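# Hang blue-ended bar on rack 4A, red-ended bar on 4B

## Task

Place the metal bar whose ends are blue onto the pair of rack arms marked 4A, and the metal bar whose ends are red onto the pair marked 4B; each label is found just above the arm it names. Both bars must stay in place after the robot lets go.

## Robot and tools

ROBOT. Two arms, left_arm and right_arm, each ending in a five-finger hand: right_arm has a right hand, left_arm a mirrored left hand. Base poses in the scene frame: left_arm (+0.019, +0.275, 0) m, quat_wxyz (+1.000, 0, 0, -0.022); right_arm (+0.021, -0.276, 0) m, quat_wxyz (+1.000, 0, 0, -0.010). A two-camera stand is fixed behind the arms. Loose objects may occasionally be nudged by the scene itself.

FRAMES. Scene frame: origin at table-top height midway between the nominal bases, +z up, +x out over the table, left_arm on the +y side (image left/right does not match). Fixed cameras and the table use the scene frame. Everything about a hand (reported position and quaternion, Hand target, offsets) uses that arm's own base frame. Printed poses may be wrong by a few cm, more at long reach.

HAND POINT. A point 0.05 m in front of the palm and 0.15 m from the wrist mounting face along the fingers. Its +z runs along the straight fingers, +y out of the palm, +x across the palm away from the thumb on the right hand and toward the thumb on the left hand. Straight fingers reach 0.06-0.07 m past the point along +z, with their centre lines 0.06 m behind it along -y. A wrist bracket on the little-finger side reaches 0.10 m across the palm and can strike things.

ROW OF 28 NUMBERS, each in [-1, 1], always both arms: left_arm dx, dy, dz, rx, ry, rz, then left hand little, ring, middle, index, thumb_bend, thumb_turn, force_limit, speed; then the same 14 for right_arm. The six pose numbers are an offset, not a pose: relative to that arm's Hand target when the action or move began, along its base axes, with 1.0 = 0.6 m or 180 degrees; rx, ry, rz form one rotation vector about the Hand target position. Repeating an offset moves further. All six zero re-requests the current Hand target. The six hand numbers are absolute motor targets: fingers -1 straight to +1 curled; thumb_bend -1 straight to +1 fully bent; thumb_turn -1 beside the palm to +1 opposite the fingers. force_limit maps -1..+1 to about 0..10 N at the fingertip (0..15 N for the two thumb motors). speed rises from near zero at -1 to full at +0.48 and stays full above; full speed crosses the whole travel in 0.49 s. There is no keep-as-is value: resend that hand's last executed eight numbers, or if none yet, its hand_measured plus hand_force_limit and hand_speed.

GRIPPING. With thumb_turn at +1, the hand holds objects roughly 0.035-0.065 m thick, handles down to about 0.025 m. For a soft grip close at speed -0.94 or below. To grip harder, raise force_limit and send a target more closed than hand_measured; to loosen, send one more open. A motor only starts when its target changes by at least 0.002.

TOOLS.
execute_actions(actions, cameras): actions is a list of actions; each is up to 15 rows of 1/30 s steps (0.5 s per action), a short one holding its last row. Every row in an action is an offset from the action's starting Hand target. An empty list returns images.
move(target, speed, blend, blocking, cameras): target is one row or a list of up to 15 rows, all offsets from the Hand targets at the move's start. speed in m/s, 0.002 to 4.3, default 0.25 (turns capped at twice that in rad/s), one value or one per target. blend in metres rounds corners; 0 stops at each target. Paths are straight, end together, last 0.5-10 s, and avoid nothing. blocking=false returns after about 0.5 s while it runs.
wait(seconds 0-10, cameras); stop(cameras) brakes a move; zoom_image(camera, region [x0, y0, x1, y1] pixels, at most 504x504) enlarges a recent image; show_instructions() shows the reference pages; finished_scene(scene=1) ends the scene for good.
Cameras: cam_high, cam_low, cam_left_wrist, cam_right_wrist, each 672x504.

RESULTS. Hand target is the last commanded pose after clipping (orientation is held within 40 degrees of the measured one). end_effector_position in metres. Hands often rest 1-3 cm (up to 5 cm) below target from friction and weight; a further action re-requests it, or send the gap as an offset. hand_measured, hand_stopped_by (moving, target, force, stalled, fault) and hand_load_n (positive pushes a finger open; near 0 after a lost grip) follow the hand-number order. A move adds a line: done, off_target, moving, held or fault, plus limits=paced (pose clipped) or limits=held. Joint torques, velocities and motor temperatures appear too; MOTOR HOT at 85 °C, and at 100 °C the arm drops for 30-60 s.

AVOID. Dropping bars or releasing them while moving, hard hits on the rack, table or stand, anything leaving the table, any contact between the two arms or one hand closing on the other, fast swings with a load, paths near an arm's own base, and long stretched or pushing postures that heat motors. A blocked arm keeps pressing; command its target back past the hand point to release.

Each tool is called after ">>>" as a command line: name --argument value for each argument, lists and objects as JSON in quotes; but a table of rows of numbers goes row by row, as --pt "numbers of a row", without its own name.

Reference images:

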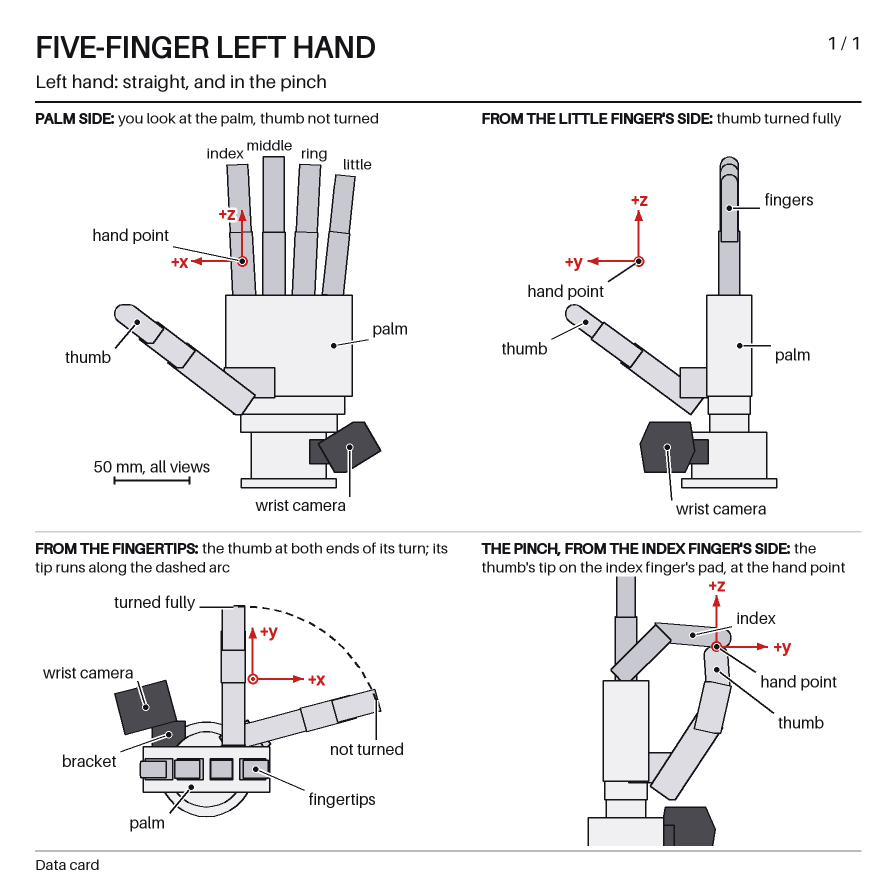

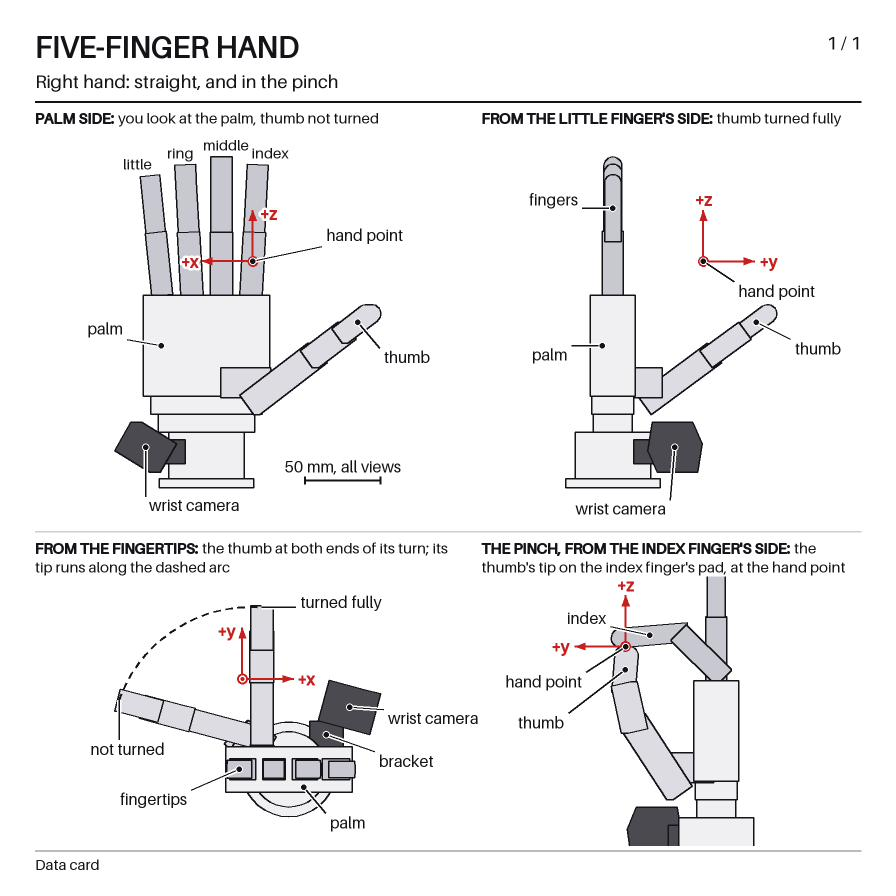

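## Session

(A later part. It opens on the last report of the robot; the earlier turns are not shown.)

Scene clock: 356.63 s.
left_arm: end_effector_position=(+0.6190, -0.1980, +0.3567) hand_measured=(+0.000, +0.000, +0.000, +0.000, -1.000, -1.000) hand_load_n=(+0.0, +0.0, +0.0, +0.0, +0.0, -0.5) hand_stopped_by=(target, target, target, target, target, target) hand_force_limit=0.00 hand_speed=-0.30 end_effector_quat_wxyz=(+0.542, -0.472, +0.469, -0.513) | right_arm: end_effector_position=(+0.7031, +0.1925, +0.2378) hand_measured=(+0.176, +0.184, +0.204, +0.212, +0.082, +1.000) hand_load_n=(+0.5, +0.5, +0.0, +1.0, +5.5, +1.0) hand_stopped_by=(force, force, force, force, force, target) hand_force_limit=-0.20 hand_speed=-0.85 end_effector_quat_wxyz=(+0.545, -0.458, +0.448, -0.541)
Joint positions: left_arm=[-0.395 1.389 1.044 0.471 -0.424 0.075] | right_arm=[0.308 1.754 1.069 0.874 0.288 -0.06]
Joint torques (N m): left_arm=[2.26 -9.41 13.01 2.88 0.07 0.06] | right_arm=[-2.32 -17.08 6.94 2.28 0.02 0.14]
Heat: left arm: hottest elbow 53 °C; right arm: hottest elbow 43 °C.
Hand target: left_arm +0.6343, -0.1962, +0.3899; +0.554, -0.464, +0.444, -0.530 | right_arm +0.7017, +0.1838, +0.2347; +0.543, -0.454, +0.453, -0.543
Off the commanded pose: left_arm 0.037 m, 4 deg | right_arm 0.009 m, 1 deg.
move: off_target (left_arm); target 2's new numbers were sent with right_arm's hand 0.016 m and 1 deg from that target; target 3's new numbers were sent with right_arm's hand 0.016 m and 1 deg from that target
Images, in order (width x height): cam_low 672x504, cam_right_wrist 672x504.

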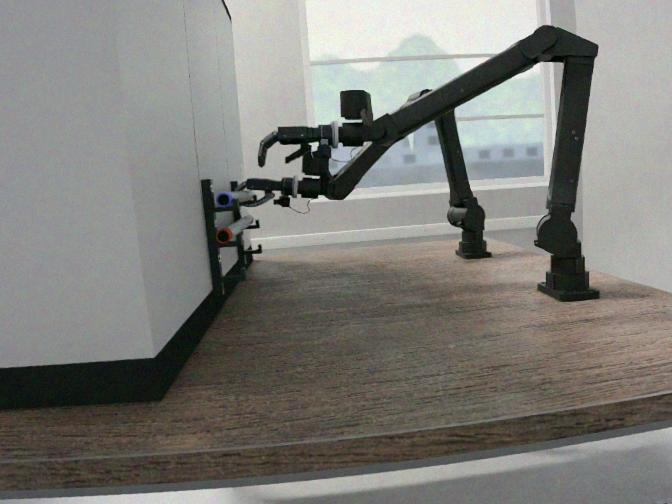

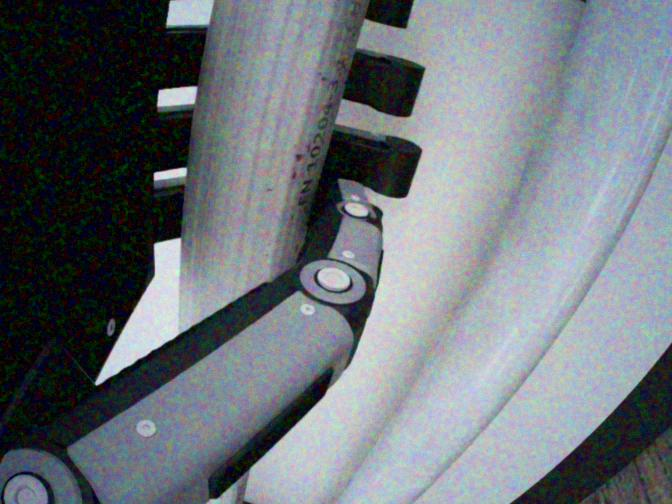

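>>> move --pt "0 0 0 0 0 0 0 0 0 0 -1 -1 0 -0.3 0.0 0 0 0 0 0 0.6 0.6 0.6 0.6 0.4 1 0.0 -0.9" --pt "0 0 0 0 0 0 0 0 0 0 -1 -1 0 -0.3 0.0 0 0 0 0 0 0.65 0.65 0.65 0.65 0.5 1 0.2 -0.92" --cameras '["cam_right_wrist"]' --speed 0.05

Scene clock: 359.23 s.
left_arm: end_effector_position=(+0.6190, -0.1980, +0.3567) hand_measured=(+0.000, +0.000, +0.000, +0.000, -1.000, -1.000) hand_load_n=(+0.0, +0.0, +0.0, +0.0, +0.0, +0.0) hand_stopped_by=(target, target, target, target, target, target) hand_force_limit=0.00 hand_speed=-0.30 end_effector_quat_wxyz=(+0.542, -0.472, +0.469, -0.513) | right_arm: end_effector_position=(+0.7037, +0.1920, +0.2368) hand_measured=(+0.244, +0.252, +0.226, +0.238, +0.088, +1.000) hand_load_n=(+4.0, +6.0, +7.0, +7.0, +9.0, +1.5) hand_stopped_by=(force, force, force, force, force, target) hand_force_limit=0.20 hand_speed=-0.92 end_effector_quat_wxyz=(+0.547, -0.460, +0.446, -0.539)
Joint positions: left_arm=[-0.395 1.389 1.044 0.471 -0.424 0.075] | right_arm=[0.304 1.756 1.069 0.874 0.276 -0.06]
Joint torques (N m): left_arm=[2.2 -9.41 13.01 2.89 0.07 0.07] | right_arm=[-1.49 -16.62 6.84 2.32 0.39 0.16]
Heat: left arm: hottest elbow 53 °C; right arm: hottest elbow 43 °C.
Hand target: left_arm +0.6343, -0.1962, +0.3899; +0.554, -0.464, +0.444, -0.530 | right_arm +0.7017, +0.1838, +0.2346; +0.543, -0.454, +0.453, -0.543
Off the commanded pose: left_arm 0.037 m, 4 deg | right_arm 0.009 m, 1 deg.
move: off_target (left_arm)
Images, in order (width x height): cam_right_wrist 672x504.

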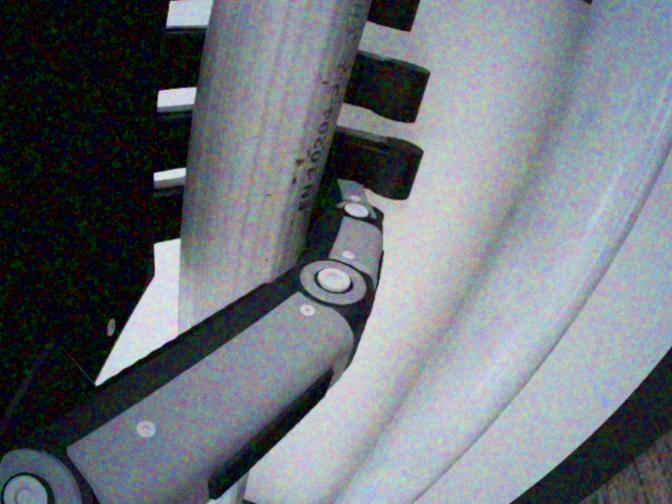

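>>> move --target '[0.14, 0.006, -0.075, 0,0,0, 0,0,0,0,-1,-1,0,-0.3, 0.0,0,0, 0,0,0, 0.65,0.65,0.65,0.65,0.5,1,0.2,-0.92]' --cameras '["cam_low", "cam_high", "cam_left_wrist"]' --speed 0.1

>>> zoom_image --camera "cam_low" --region '[190, 110, 330, 250]'

>>> zoom_image --camera "cam_high" --region '[240, 80, 480, 260]'

Scene clock: 363.17 s.
left_arm: end_effector_position=(+0.7022, -0.1950, +0.3134) hand_measured=(+0.000, +0.000, +0.000, +0.000, -1.000, -1.000) hand_load_n=(+0.0, +0.0, +0.0, +0.0, +0.0, +0.0) hand_stopped_by=(target, target, target, target, target, target) hand_force_limit=0.00 hand_speed=-0.30 end_effector_quat_wxyz=(+0.544, -0.471, +0.471, -0.510) | right_arm: end_effector_position=(+0.7037, +0.1920, +0.2368) hand_measured=(+0.244, +0.252, +0.226, +0.238, +0.088, +1.000) hand_load_n=(+4.5, +6.0, +7.0, +6.5, +9.0, +1.0) hand_stopped_by=(force, force, force, force, force, target) hand_force_limit=0.20 hand_speed=-0.92 end_effector_quat_wxyz=(+0.547, -0.460, +0.446, -0.539)
Joint positions: left_arm=[-0.331 1.626 1.189 0.558 -0.36 0.075] | right_arm=[0.304 1.756 1.069 0.874 0.276 -0.06]
Joint torques (N m): left_arm=[1.9 -12.92 12.63 2.93 0.07 -0.09] | right_arm=[-2.02 -16.91 6.94 2.44 0.44 0.1]
Heat: left arm: hottest elbow 53 °C; right arm: hottest elbow 42 °C.
Hand target: left_arm +0.7183, -0.1927, +0.3450; +0.554, -0.464, +0.444, -0.530 | right_arm +0.7017, +0.1838, +0.2346; +0.543, -0.454, +0.453, -0.543
Off the commanded pose: left_arm 0.035 m, 4 deg | right_arm 0.009 m, 1 deg.
move: off_target (left_arm)
Images, in order (width x height): cam_high 672x504, cam_low 672x504, cam_left_wrist 672x504.

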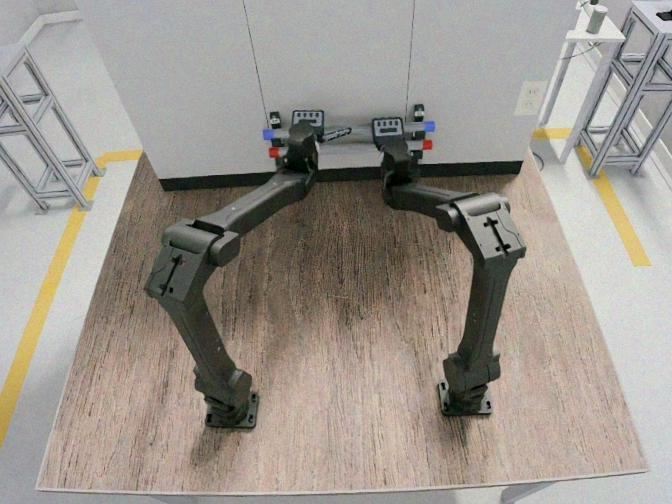

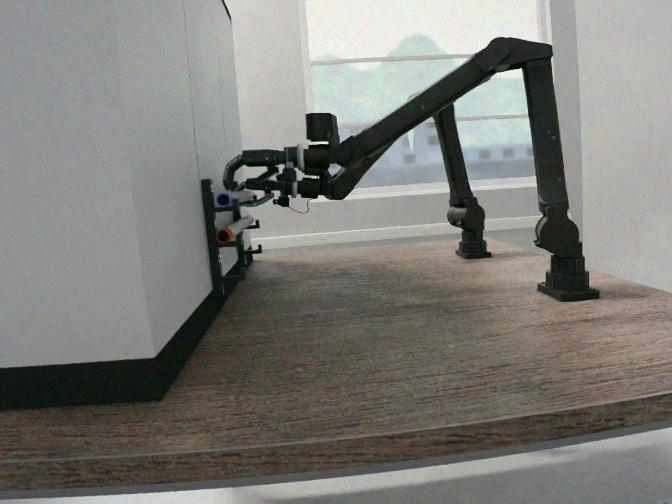

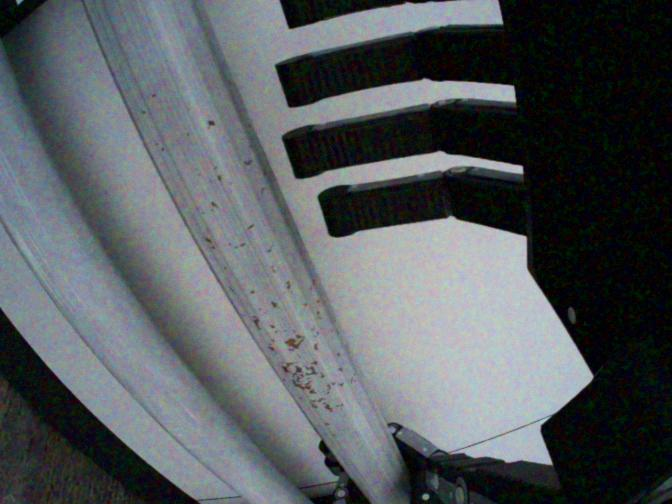

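Scaled by 3.600 from the camera's 672x504 image, which has a finer 960x720 frame.

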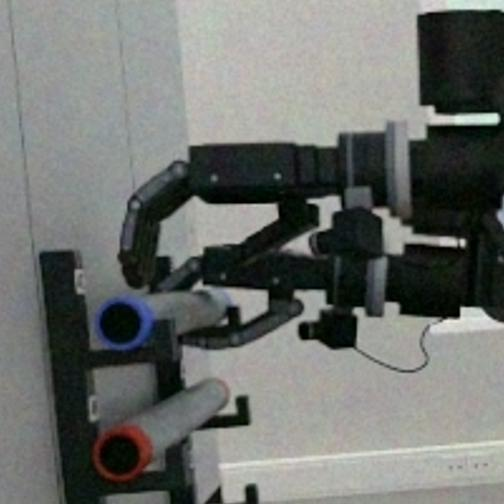

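Scaled by 2.100 from the camera's 672x504 image, which has a finer 960x720 frame.

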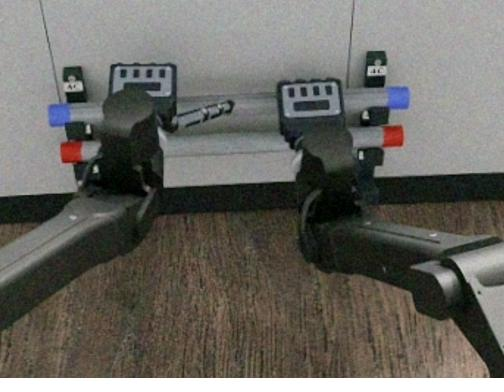

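>>> move --target '[0.016, 0.0, -0.04, 0,0,0, 0,0,0,0,-1,-1,0,-0.3, 0.0,0,0, 0,0,0, 0.65,0.65,0.65,0.65,0.5,1,0.2,-0.92]' --cameras '["cam_low", "cam_left_wrist"]' --speed 0.06

>>> zoom_image --camera "cam_low" --region '[190, 110, 330, 250]'

Scene clock: 366.37 s.
left_arm: end_effector_position=(+0.7122, -0.1962, +0.2957) hand_measured=(+0.000, +0.000, +0.000, +0.000, -1.000, -1.000) hand_load_n=(+0.0, +0.0, +0.0, +0.5, +0.0, +0.0) hand_stopped_by=(target, target, target, target, target, target) hand_force_limit=0.00 hand_speed=-0.30 end_effector_quat_wxyz=(+0.545, -0.469, +0.468, -0.514) | right_arm: end_effector_position=(+0.7037, +0.1920, +0.2368) hand_measured=(+0.244, +0.252, +0.226, +0.238, +0.088, +1.000) hand_load_n=(+4.0, +6.0, +7.0, +7.0, +9.0, +1.0) hand_stopped_by=(force, force, force, force, force, target) hand_force_limit=0.20 hand_speed=-0.92 end_effector_quat_wxyz=(+0.547, -0.460, +0.446, -0.539)
Joint positions: left_arm=[-0.326 1.672 1.19 0.613 -0.354 0.074] | right_arm=[0.304 1.756 1.069 0.874 0.276 -0.06]
Joint torques (N m): left_arm=[2.26 -13.16 11.96 2.86 0.05 -0.09] | right_arm=[-1.44 -17.2 6.8 2.33 0.45 0.12]
Heat: left arm: hottest elbow 53 °C; right arm: hottest elbow 42 °C.
Hand target: left_arm +0.7280, -0.1925, +0.3210; +0.554, -0.464, +0.444, -0.530 | right_arm +0.7017, +0.1838, +0.2346; +0.543, -0.454, +0.453, -0.543
Off the commanded pose: left_arm 0.030 m, 3 deg | right_arm 0.009 m, 1 deg.
move: off_target (left_arm)
Images, in order (width x height): cam_low 672x504, cam_left_wrist 672x504.

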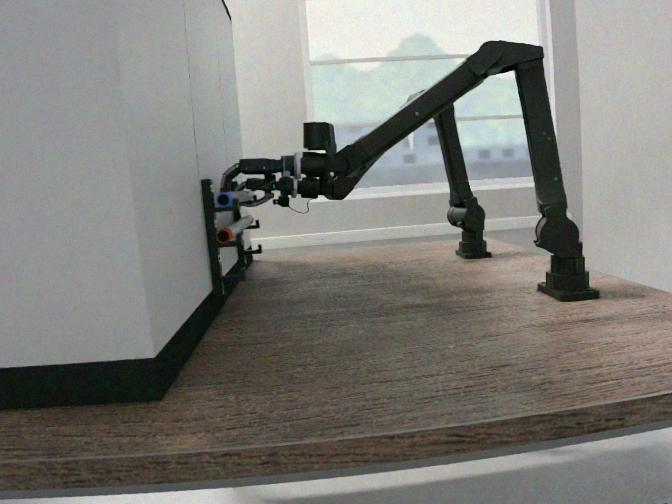

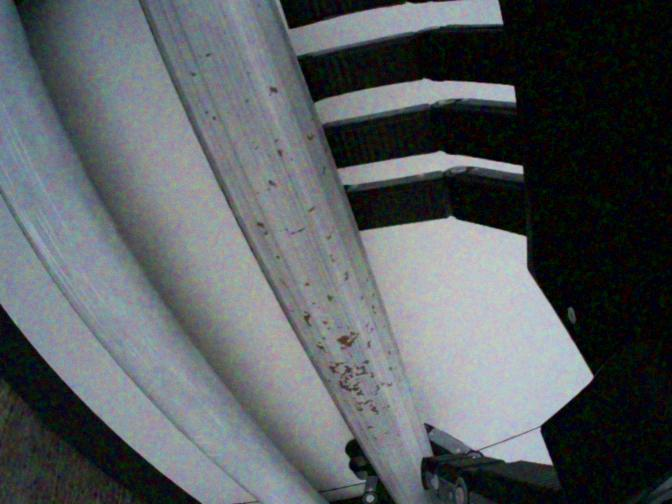

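Scaled by 3.600 from the camera's 672x504 image, which has a finer 960x720 frame.

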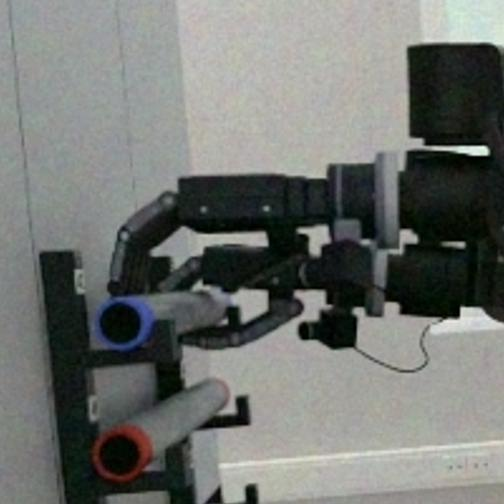

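>>> move --target '[-0.003, 0.0, -0.05, 0,0,0, 0,0,0,0,-1,-1,0,-0.3, 0.0,0,0, 0,0,0, 0.65,0.65,0.65,0.65,0.5,1,0.2,-0.92]' --cameras '["cam_low", "cam_left_wrist"]' --speed 0.05

>>> zoom_image --camera "cam_low" --region '[190, 110, 330, 250]'

Scene clock: 368.57 s.
left_arm: end_effector_position=(+0.7195, -0.1986, +0.2884) hand_measured=(+0.000, +0.000, +0.000, +0.000, -1.000, -1.000) hand_load_n=(+0.0, +0.0, +0.0, +0.5, +0.0, +0.0) hand_stopped_by=(target, target, target, target, target, target) hand_force_limit=0.00 hand_speed=-0.30 end_effector_quat_wxyz=(+0.550, -0.463, +0.456, -0.524) | right_arm: end_effector_position=(+0.7037, +0.1920, +0.2368) hand_measured=(+0.244, +0.252, +0.226, +0.238, +0.088, +1.000) hand_load_n=(+4.0, +6.0, +7.0, +6.5, +9.0, +1.0) hand_stopped_by=(force, force, force, force, force, target) hand_force_limit=0.20 hand_speed=-0.92 end_effector_quat_wxyz=(+0.547, -0.460, +0.446, -0.539)
Joint positions: left_arm=[-0.326 1.71 1.19 0.686 -0.354 0.074] | right_arm=[0.304 1.756 1.069 0.874 0.276 -0.06]
Joint torques (N m): left_arm=[2.26 -13.57 8.77 2.92 0.01 -0.09] | right_arm=[-2.08 -16.5 6.94 2.36 0.47 0.14]
Heat: left arm: hottest elbow 53 °C; right arm: hottest elbow 42 °C.
Hand target: left_arm +0.7261, -0.1925, +0.2910; +0.554, -0.464, +0.444, -0.530 | right_arm +0.7017, +0.1838, +0.2346; +0.543, -0.454, +0.453, -0.543
Off the commanded pose: left_arm 0.009 m, 2 deg | right_arm 0.009 m, 1 deg.
move: done
Images, in order (width x height): cam_low 672x504, cam_left_wrist 672x504.

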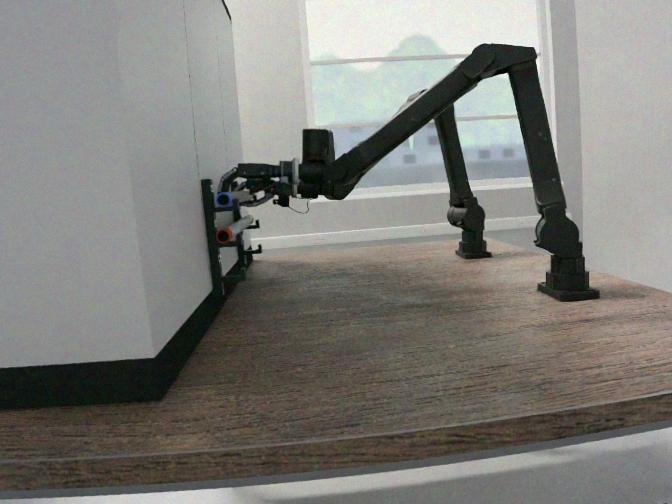

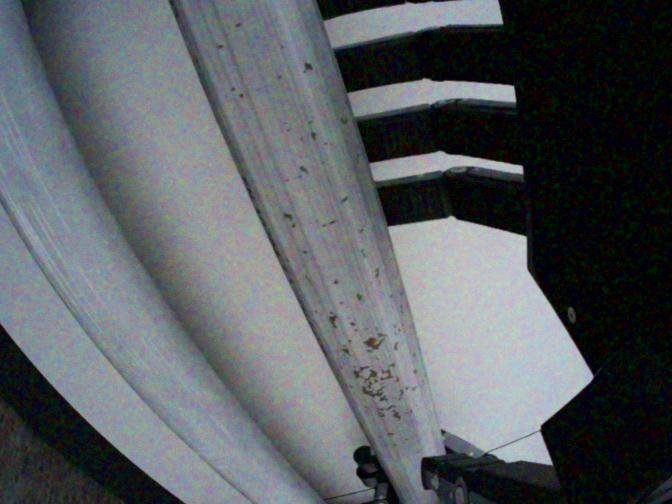

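Scaled by 3.600 from the camera's 672x504 image, which has a finer 960x720 frame.

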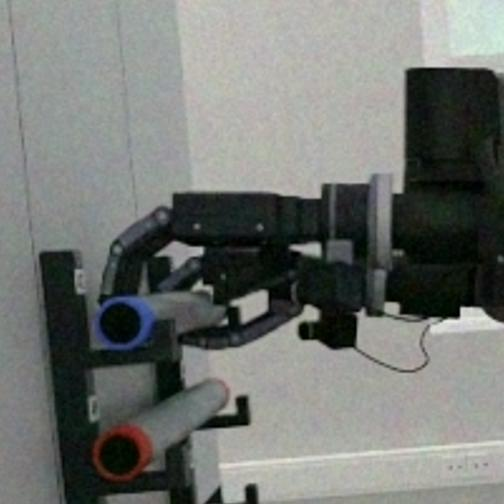

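>>> move --target '[-0.015, 0.0, -0.04, 0,0,0, 0,0,0,0,-1,-1,0,-0.3, 0.0,0,0, 0,0,0, 0.65,0.65,0.65,0.65,0.5,1,0.2,-0.92]' --cameras '["cam_low", "cam_left_wrist"]' --speed 0.05

>>> zoom_image --camera "cam_low" --region '[190, 110, 330, 250]'

Scene clock: 370.63 s.
left_arm: end_effector_position=(+0.7160, -0.1975, +0.2827) hand_measured=(+0.000, +0.000, +0.000, +0.000, -1.000, -1.000) hand_load_n=(+0.0, +0.0, +0.0, +2.5, +0.0, +0.0) hand_stopped_by=(target, target, target, target, target, target) hand_force_limit=0.00 hand_speed=-0.30 end_effector_quat_wxyz=(+0.554, -0.459, +0.443, -0.535) | right_arm: end_effector_position=(+0.7037, +0.1920, +0.2368) hand_measured=(+0.244, +0.252, +0.226, +0.238, +0.088, +1.000) hand_load_n=(+4.0, +6.0, +7.0, +6.5, +8.5, +1.0) hand_stopped_by=(force, force, force, force, force, target) hand_force_limit=0.20 hand_speed=-0.92 end_effector_quat_wxyz=(+0.547, -0.460, +0.446, -0.539)
Joint positions: left_arm=[-0.326 1.721 1.159 0.763 -0.355 0.071] | right_arm=[0.304 1.756 1.069 0.874 0.276 -0.06]
Joint torques (N m): left_arm=[1.9 -13.1 6.83 2.52 -0.14 -0.05] | right_arm=[-1.2 -17.61 6.84 2.37 0.45 0.1]
Heat: left arm: hottest elbow 53 °C; right arm: hottest elbow 42 °C.
Hand target: left_arm +0.7172, -0.1925, +0.2670; +0.554, -0.464, +0.444, -0.530 | right_arm +0.7017, +0.1838, +0.2346; +0.543, -0.454, +0.453, -0.543
Off the commanded pose: left_arm 0.017 m, 1 deg | right_arm 0.009 m, 1 deg.
move: off_target (left_arm)
Images, in order (width x height): cam_low 672x504, cam_left_wrist 672x504.

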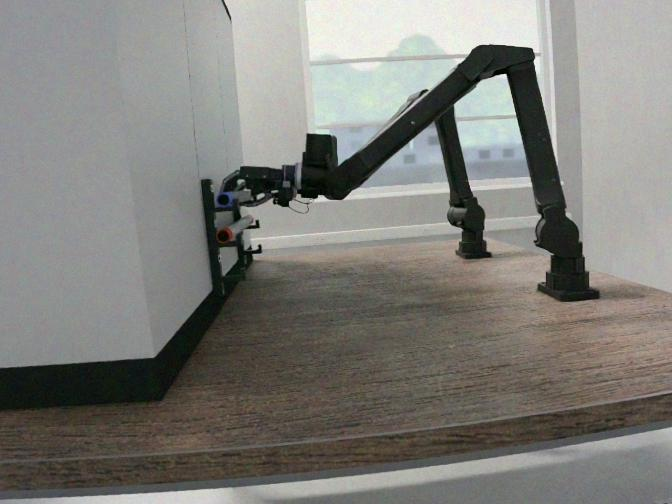

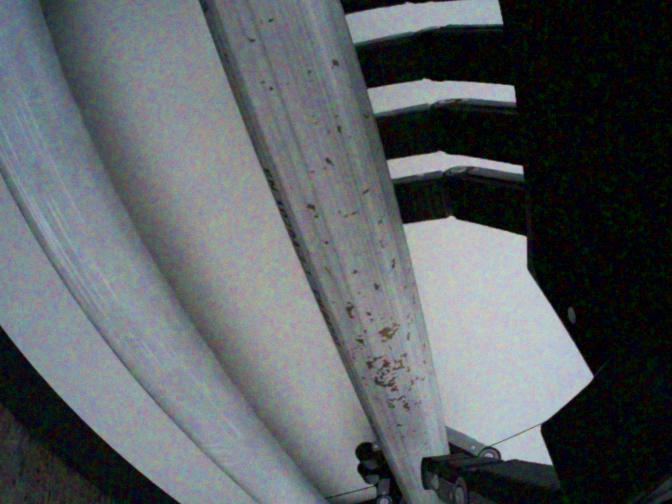

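Scaled by 3.600 from the camera's 672x504 image, which has a finer 960x720 frame.

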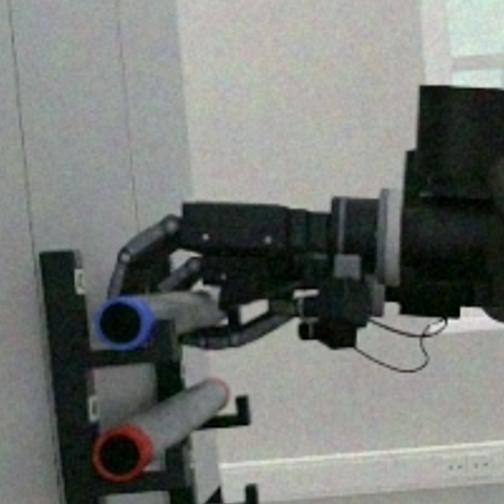

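>>> move --target '[0.012, 0.0, -0.03, 0,0,0, 0,0,0,0,-1,-1,0,-0.3, 0.0,0,0, 0,0,0, 0.65,0.65,0.65,0.65,0.5,1,0.2,-0.92]' --cameras '["cam_low", "cam_left_wrist"]' --speed 0.05

>>> zoom_image --camera "cam_low" --region '[190, 110, 330, 250]'

Scene clock: 372.83 s.
left_arm: end_effector_position=(+0.7210, -0.1980, +0.2684) hand_measured=(+0.000, +0.000, +0.000, +0.000, -1.000, -1.000) hand_load_n=(+0.0, +0.0, +0.0, +1.5, +0.0, -0.5) hand_stopped_by=(target, target, target, target, target, target) hand_force_limit=0.00 hand_speed=-0.30 end_effector_quat_wxyz=(+0.556, -0.458, +0.440, -0.536) | right_arm: end_effector_position=(+0.7037, +0.1920, +0.2368) hand_measured=(+0.244, +0.252, +0.226, +0.238, +0.088, +1.000) hand_load_n=(+4.0, +5.5, +7.0, +7.0, +9.0, +1.5) hand_stopped_by=(force, force, force, force, force, target) hand_force_limit=0.20 hand_speed=-0.92 end_effector_quat_wxyz=(+0.547, -0.460, +0.446, -0.539)
Joint positions: left_arm=[-0.324 1.756 1.157 0.806 -0.355 0.071] | right_arm=[0.304 1.756 1.069 0.874 0.276 -0.06]
Joint torques (N m): left_arm=[2.08 -12.86 7.06 2.33 0.01 -0.05] | right_arm=[-1.67 -16.62 6.95 2.19 0.44 0.13]
Heat: left arm: hottest elbow 52 °C; right arm: hottest elbow 41 °C.
Hand target: left_arm +0.7244, -0.1926, +0.2489; +0.554, -0.464, +0.444, -0.530 | right_arm +0.7017, +0.1838, +0.2346; +0.543, -0.454, +0.453, -0.543
Off the commanded pose: left_arm 0.020 m, 1 deg | right_arm 0.009 m, 1 deg.
move: off_target (left_arm)
Images, in order (width x height): cam_low 672x504, cam_left_wrist 672x504.

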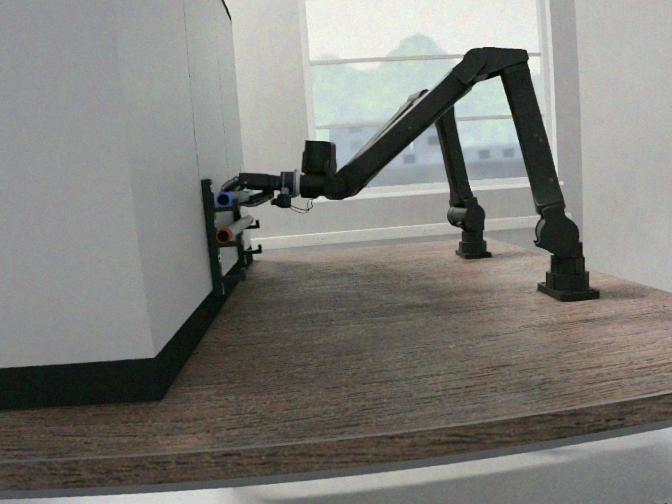

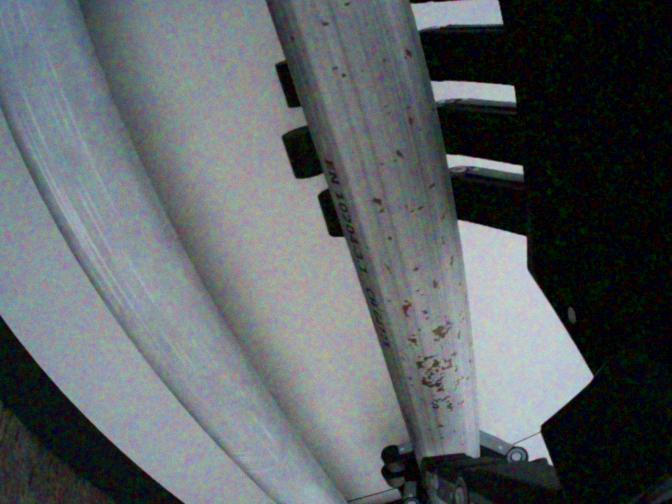

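Scaled by 3.600 from the camera's 672x504 image, which has a finer 960x720 frame.

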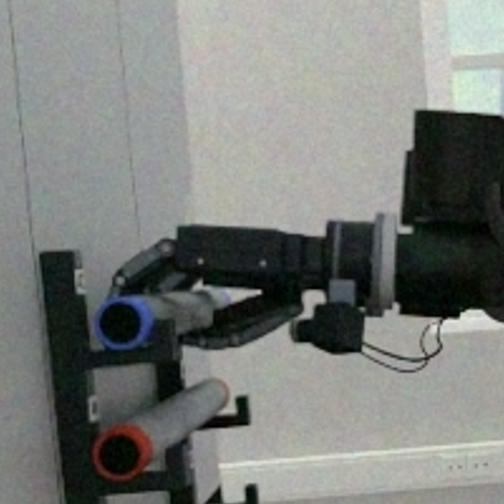

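>>> move --pt "0.0 0.0 -0.022 0 0 0 0 0 0 0 -0.55 -1 -0.2 -0.3 0.0 0 0 0 0 0 0.65 0.65 0.65 0.65 0.5 1 0.2 -0.92" --pt "0.0 0.0 -0.022 0 0 0 0 0 0 0 -0.55 1 -0.2 -0.3 0.0 0 0 0 0 0 0.65 0.65 0.65 0.65 0.5 1 0.2 -0.92" --pt "0.0 0.0 -0.022 0 0 0 0.4 0.4 0.4 0.4 -0.45 1 -0.4 -0.88 0.0 0 0 0 0 0 0.65 0.65 0.65 0.65 0.5 1 0.2 -0.92" --cameras '["cam_low", "cam_left_wrist"]' --speed 0.05

>>> zoom_image --camera "cam_low" --region '[190, 110, 330, 250]'

Scene clock: 380.20 s.
left_arm: end_effector_position=(+0.7218, -0.2011, +0.2671) hand_measured=(+0.076, +0.054, +0.042, +0.010, -0.450, +1.000) hand_load_n=(+3.0, +1.5, +1.0, +0.0, +0.0, +0.0) hand_stopped_by=(force, force, force, force, target, target) hand_force_limit=-0.40 hand_speed=-0.88 end_effector_quat_wxyz=(+0.553, -0.454, +0.431, -0.550) | right_arm: end_effector_position=(+0.7037, +0.1920, +0.2368) hand_measured=(+0.244, +0.252, +0.226, +0.238, +0.088, +1.000) hand_load_n=(+4.0, +5.5, +7.0, +6.5, +9.0, +1.5) hand_stopped_by=(force, force, force, force, force, target) hand_force_limit=0.20 hand_speed=-0.92 end_effector_quat_wxyz=(+0.547, -0.460, +0.446, -0.539)
Joint positions: left_arm=[-0.324 1.772 1.152 0.852 -0.345 0.058] | right_arm=[0.304 1.756 1.069 0.874 0.276 -0.06]
Joint torques (N m): left_arm=[2.08 -12.51 6.38 1.78 -0.36 0.11] | right_arm=[-1.14 -17.14 6.74 2.21 0.43 0.1]
Heat: left arm: hottest elbow 51 °C; right arm: hottest elbow 41 °C.
Hand target: left_arm +0.7244, -0.1927, +0.2358; +0.554, -0.464, +0.444, -0.530 | right_arm +0.7017, +0.1838, +0.2346; +0.543, -0.454, +0.453, -0.543
Off the commanded pose: left_arm 0.033 m, 3 deg | right_arm 0.009 m, 1 deg.
move: off_target (left_arm); target 2's new numbers were sent with left_arm's hand 0.031 m and 2 deg from that target; target 3's new numbers were sent with left_arm's hand 0.033 m and 3 deg from that target
Images, in order (width x height): cam_low 672x504, cam_left_wrist 672x504.

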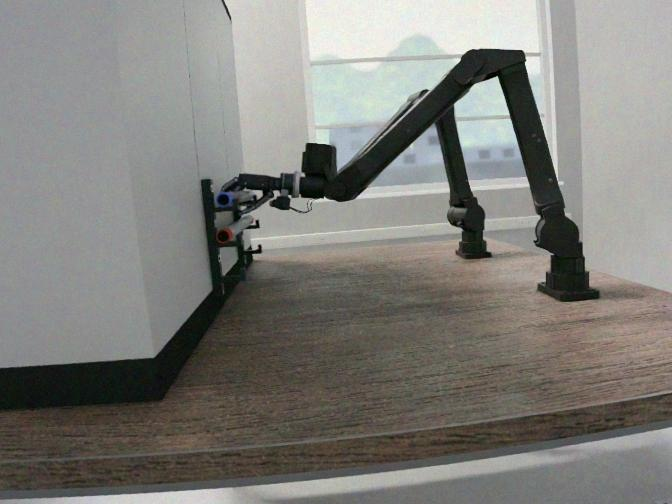

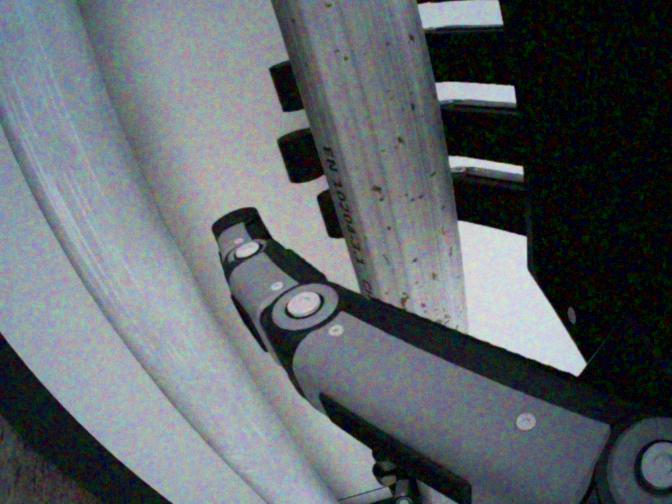

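Scaled by 3.600 from the camera's 672x504 image, which has a finer 960x720 frame.

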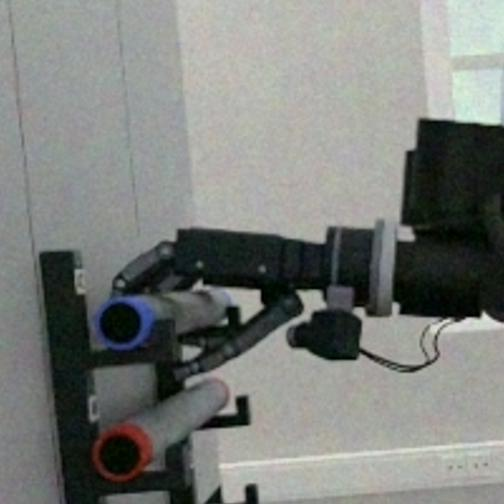

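>>> move --pt "0.0 0.0 0.01 0 0 0 0.4 0.4 0.4 0.4 0.3 1 -0.3 -0.8 0.0 0 0 0 0 0 0.65 0.65 0.65 0.65 0.5 1 0.2 -0.92" --pt "0.0 0.0 0.01 0 0 0 0.5 0.5 0.5 0.5 0.4 1 -0.1 -0.9 0.0 0 0 0 0 0 0.65 0.65 0.65 0.65 0.5 1 0.2 -0.92" --pt "0.0 0.0 0.01 0 0 0 0.6 0.6 0.6 0.6 0.5 1 0.1 -0.9 0.0 0 0 0 0 0 0.65 0.65 0.65 0.65 0.5 1 0.2 -0.92" --cameras '["cam_low", "cam_left_wrist"]' --speed 0.05

>>> zoom_image --camera "cam_low" --region '[190, 110, 330, 250]'

Scene clock: 386.50 s.
left_arm: end_effector_position=(+0.7269, -0.1999, +0.2684) hand_measured=(+0.220, +0.198, +0.194, +0.128, -0.090, +1.000) hand_load_n=(+3.0, +1.5, +7.0, +0.0, +7.0, +1.0) hand_stopped_by=(force, force, force, force, force, target) hand_force_limit=0.10 hand_speed=-0.90 end_effector_quat_wxyz=(+0.556, -0.449, +0.433, -0.549) | right_arm: end_effector_position=(+0.7037, +0.1920, +0.2368) hand_measured=(+0.244, +0.252, +0.226, +0.238, +0.088, +1.000) hand_load_n=(+4.0, +5.5, +7.5, +7.0, +9.0, +1.0) hand_stopped_by=(force, force, force, force, force, target) hand_force_limit=0.20 hand_speed=-0.92 end_effector_quat_wxyz=(+0.547, -0.460, +0.446, -0.539)
Joint positions: left_arm=[-0.319 1.781 1.167 0.852 -0.335 0.067] | right_arm=[0.304 1.756 1.069 0.874 0.276 -0.06]
Joint torques (N m): left_arm=[1.61 -14.27 5.79 1.09 -0.7 0.01] | right_arm=[-1.55 -16.91 6.87 2.29 0.44 0.13]
Motor temperatures (°C): left_arm=[32 31 49 26 31 26] | right_arm=[30 34 40 28 29 27]
Heat: left arm: hottest elbow 49 °C; right arm: hottest elbow 40 °C.
Hand target: left_arm +0.7243, -0.1927, +0.2419; +0.554, -0.464, +0.444, -0.530 | right_arm +0.7017, +0.1838, +0.2346; +0.543, -0.454, +0.453, -0.543
Off the commanded pose: left_arm 0.028 m, 3 deg | right_arm 0.009 m, 1 deg.
move: off_target (left_arm); target 2's new numbers were sent with left_arm's hand 0.027 m and 3 deg from that target; target 3's new numbers were sent with left_arm's hand 0.027 m and 3 deg from that target
Images, in order (width x height): cam_low 672x504, cam_left_wrist 672x504.

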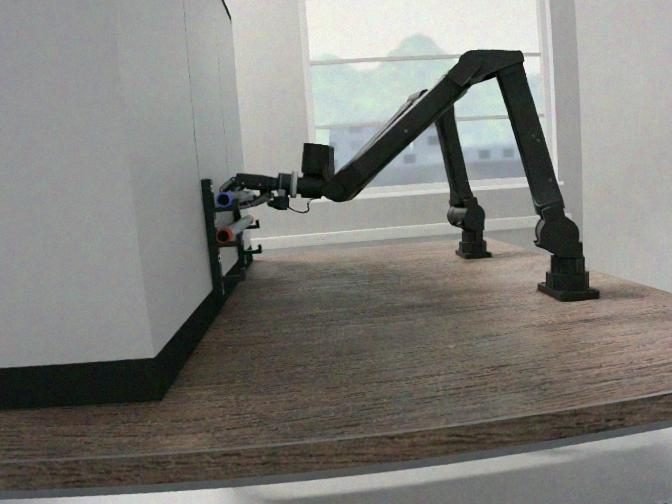

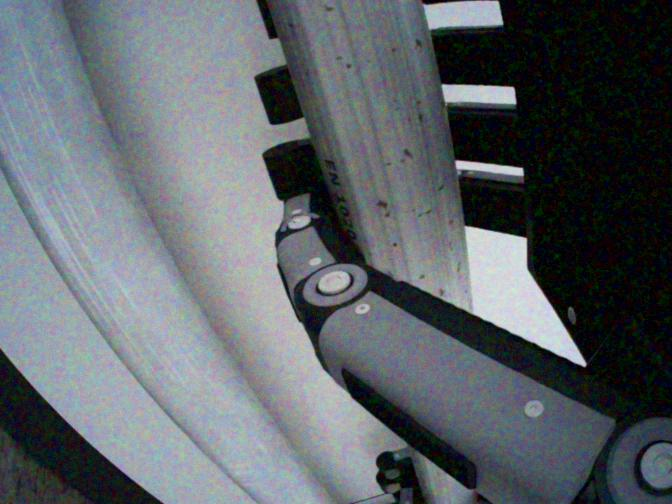

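Scaled by 3.600 from the camera's 672x504 image, which has a finer 960x720 frame.

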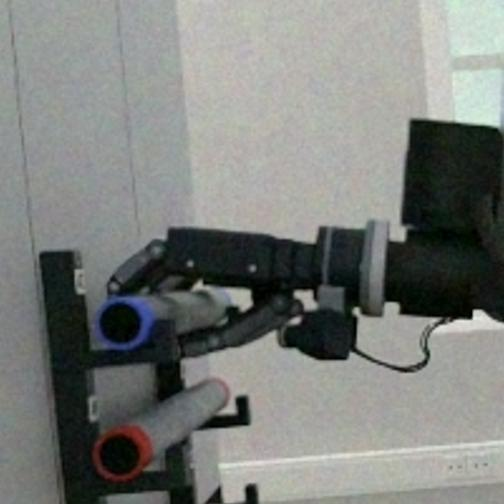

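>>> move --pt "0.0 0.0 0.0 0 0 0 0.7 0.7 0.7 0.7 0.6 1 0.2 -0.92 0.0 0 0 0 0 0 0.65 0.65 0.65 0.65 0.5 1 0.2 -0.92" --pt "0.0 0.0 0.0 0 0 0 0.75 0.75 0.75 0.75 0.6 1 0.2 -0.92 0.0 0 0 0 0 0 0.65 0.65 0.65 0.65 0.5 1 0.2 -0.92" --cameras '[]' --speed 0.05

Scene clock: 388.87 s.
left_arm: end_effector_position=(+0.7289, -0.1993, +0.2678) hand_measured=(+0.276, +0.254, +0.238, +0.192, -0.064, +1.000) hand_load_n=(+5.0, +5.0, +6.0, +0.0, +6.0, +1.0) hand_stopped_by=(force, force, force, force, force, target) hand_force_limit=0.20 hand_speed=-0.92 end_effector_quat_wxyz=(+0.556, -0.449, +0.433, -0.549) | right_arm: end_effector_position=(+0.7037, +0.1920, +0.2368) hand_measured=(+0.244, +0.252, +0.226, +0.238, +0.088, +1.000) hand_load_n=(+4.5, +6.0, +7.0, +6.5, +8.5, +1.5) hand_stopped_by=(force, force, force, force, force, target) hand_force_limit=0.20 hand_speed=-0.92 end_effector_quat_wxyz=(+0.547, -0.460, +0.446, -0.539)
Joint positions: left_arm=[-0.317 1.786 1.171 0.852 -0.333 0.067] | right_arm=[0.304 1.756 1.069 0.874 0.276 -0.06]
Joint torques (N m): left_arm=[1.55 -14.8 5.49 1.1 -0.79 0.01] | right_arm=[-1.38 -17.08 6.99 2.33 0.46 0.14]
Heat: left arm: hottest elbow 49 °C; right arm: hottest elbow 40 °C.
Hand target: left_arm +0.7244, -0.1926, +0.2420; +0.554, -0.464, +0.444, -0.530 | right_arm +0.7017, +0.1838, +0.2346; +0.543, -0.454, +0.453, -0.543
Off the commanded pose: left_arm 0.027 m, 3 deg | right_arm 0.009 m, 1 deg.
move: off_target (left_arm); target 2's new numbers were sent with left_arm's hand 0.026 m and 3 deg from that target
No camera images: "cameras" was empty.

>>> move --target '[0.0, 0.0, 0.12, 0,0,0, 0.75,0.75,0.75,0.75,0.6,1,0.2,-0.92, 0.0,0,0.09, 0,0,0, 0.65,0.65,0.65,0.65,0.5,1,0.2,-0.92]' --cameras '["cam_low", "cam_high"]' --speed 0.05

>>> zoom_image --camera "cam_low" --region '[190, 110, 330, 250]'

Scene clock: 392.53 s.
left_arm: end_effector_position=(+0.7284, -0.1989, +0.2688) hand_measured=(+0.276, +0.254, +0.238, +0.192, -0.064, +1.000) hand_load_n=(+4.5, +3.5, +6.0, +0.0, +5.0, +1.0) hand_stopped_by=(force, force, force, force, force, target) hand_force_limit=0.20 hand_speed=-0.92 end_effector_quat_wxyz=(+0.541, -0.468, +0.468, -0.519) | right_arm: end_effector_position=(+0.7026, +0.1916, +0.2366) hand_measured=(+0.244, +0.252, +0.226, +0.238, +0.088, +1.000) hand_load_n=(+2.5, +4.0, +7.5, +7.0, +9.0, +1.5) hand_stopped_by=(force, force, force, force, force, target) hand_force_limit=0.20 hand_speed=-0.92 end_effector_quat_wxyz=(+0.525, -0.485, +0.459, -0.527)
Joint positions: left_arm=[-0.317 1.745 1.204 0.673 -0.335 0.064] | right_arm=[0.304 1.723 1.089 0.747 0.276 -0.06]
Joint torques (N m): left_arm=[1.55 -20.37 9.32 1.17 -0.75 0.05] | right_arm=[-1.44 -21.42 9.5 1.72 0.44 0.15]
Heat: left arm: hottest elbow 48 °C; right arm: hottest elbow 40 °C.
Hand target: left_arm +0.7243, -0.1925, +0.3139; +0.554, -0.464, +0.444, -0.530 | right_arm +0.7017, +0.1838, +0.2885; +0.543, -0.454, +0.453, -0.543
Off the commanded pose: left_arm 0.046 m, 3 deg | right_arm 0.053 m, 4 deg.
move: off_target (left_arm, right_arm)
Images, in order (width x height): cam_high 672x504, cam_low 672x504.

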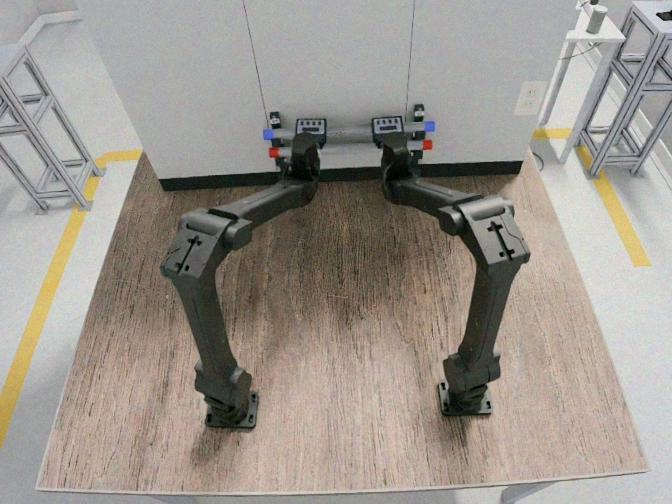

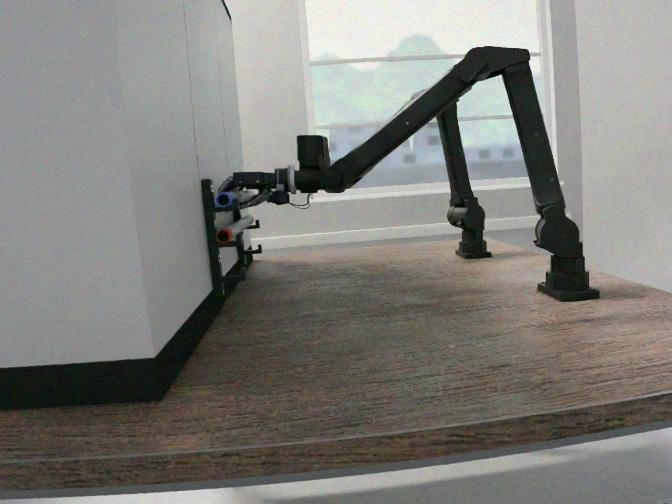

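Scaled by 3.600 from the camera's 672x504 image, which has a finer 960x720 frame.

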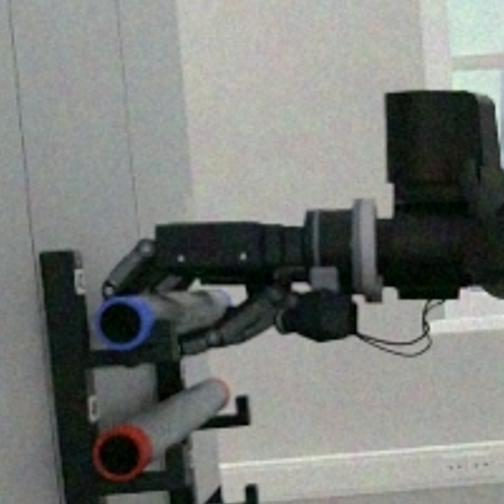

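Continue raising both.

>>> move --target '[0.0, 0.0, 0.05, 0,0,0, 0.75,0.75,0.75,0.75,0.6,1,0.2,-0.92, 0.0,0,0.05, 0,0,0, 0.65,0.65,0.65,0.65,0.5,1,0.2,-0.92]' --cameras '["cam_low", "cam_high"]' --speed 0.05

>>> zoom_image --camera "cam_low" --region '[190, 110, 330, 250]'

Scene clock: 394.70 s.
left_arm: end_effector_position=(+0.7280, -0.1991, +0.2699) hand_measured=(+0.276, +0.254, +0.238, +0.192, -0.064, +1.000) hand_load_n=(+5.0, +4.0, +6.0, +0.0, +5.5, +1.5) hand_stopped_by=(force, force, force, force, force, target) hand_force_limit=0.20 hand_speed=-0.92 end_effector_quat_wxyz=(+0.533, -0.476, +0.482, -0.507) | right_arm: end_effector_position=(+0.7017, +0.1913, +0.2366) hand_measured=(+0.244, +0.252, +0.226, +0.238, +0.088, +1.000) hand_load_n=(+2.5, +4.0, +7.5, +7.5, +9.0, +1.5) hand_stopped_by=(force, force, force, force, force, target) hand_force_limit=0.20 hand_speed=-0.92 end_effector_quat_wxyz=(+0.511, -0.501, +0.467, -0.519)
Joint positions: left_arm=[-0.317 1.729 1.224 0.591 -0.335 0.059] | right_arm=[0.304 1.704 1.105 0.664 0.276 -0.06]
Joint torques (N m): left_arm=[1.49 -22.12 10.88 1.54 -0.77 0.08] | right_arm=[-2.02 -22.95 10.95 2.15 0.47 0.17]
Heat: left arm: hottest elbow 48 °C; right arm: hottest elbow 40 °C.
Hand target: left_arm +0.7244, -0.1927, +0.3440; +0.554, -0.464, +0.444, -0.530 | right_arm +0.7016, +0.1838, +0.3185; +0.543, -0.454, +0.453, -0.543
Off the commanded pose: left_arm 0.074 m, 6 deg | right_arm 0.082 m, 7 deg.
move: off_target (left_arm, right_arm)
Images, in order (width x height): cam_high 672x504, cam_low 672x504.

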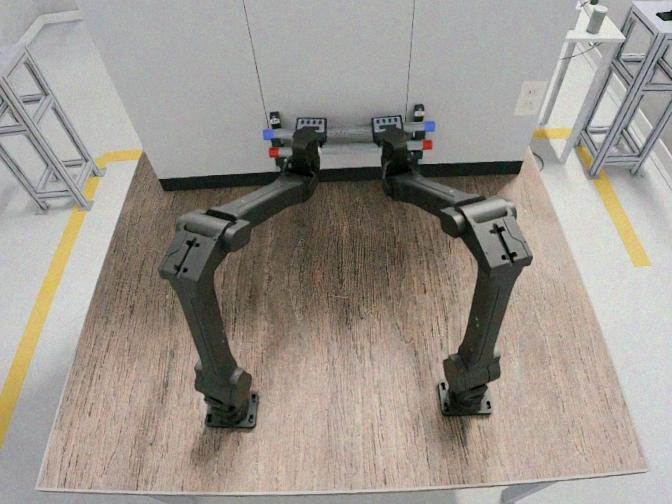

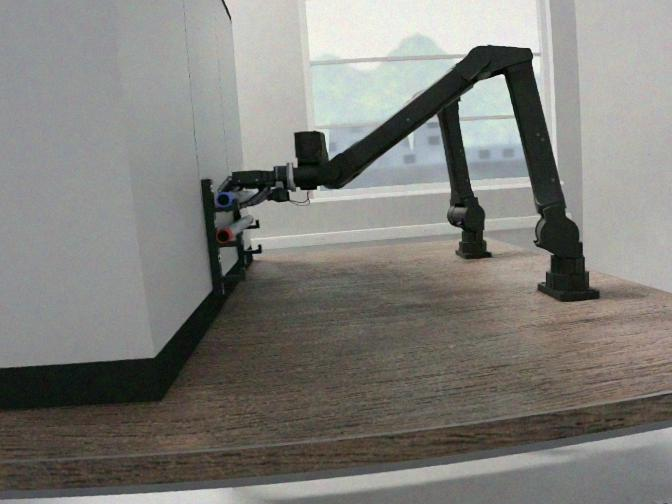

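Scaled by 3.600 from the camera's 672x504 image, which has a finer 960x720 frame.

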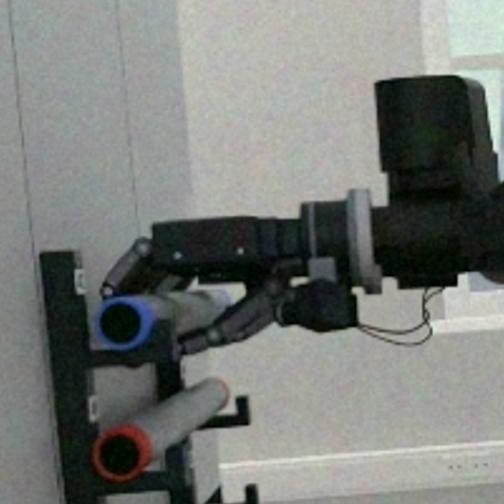

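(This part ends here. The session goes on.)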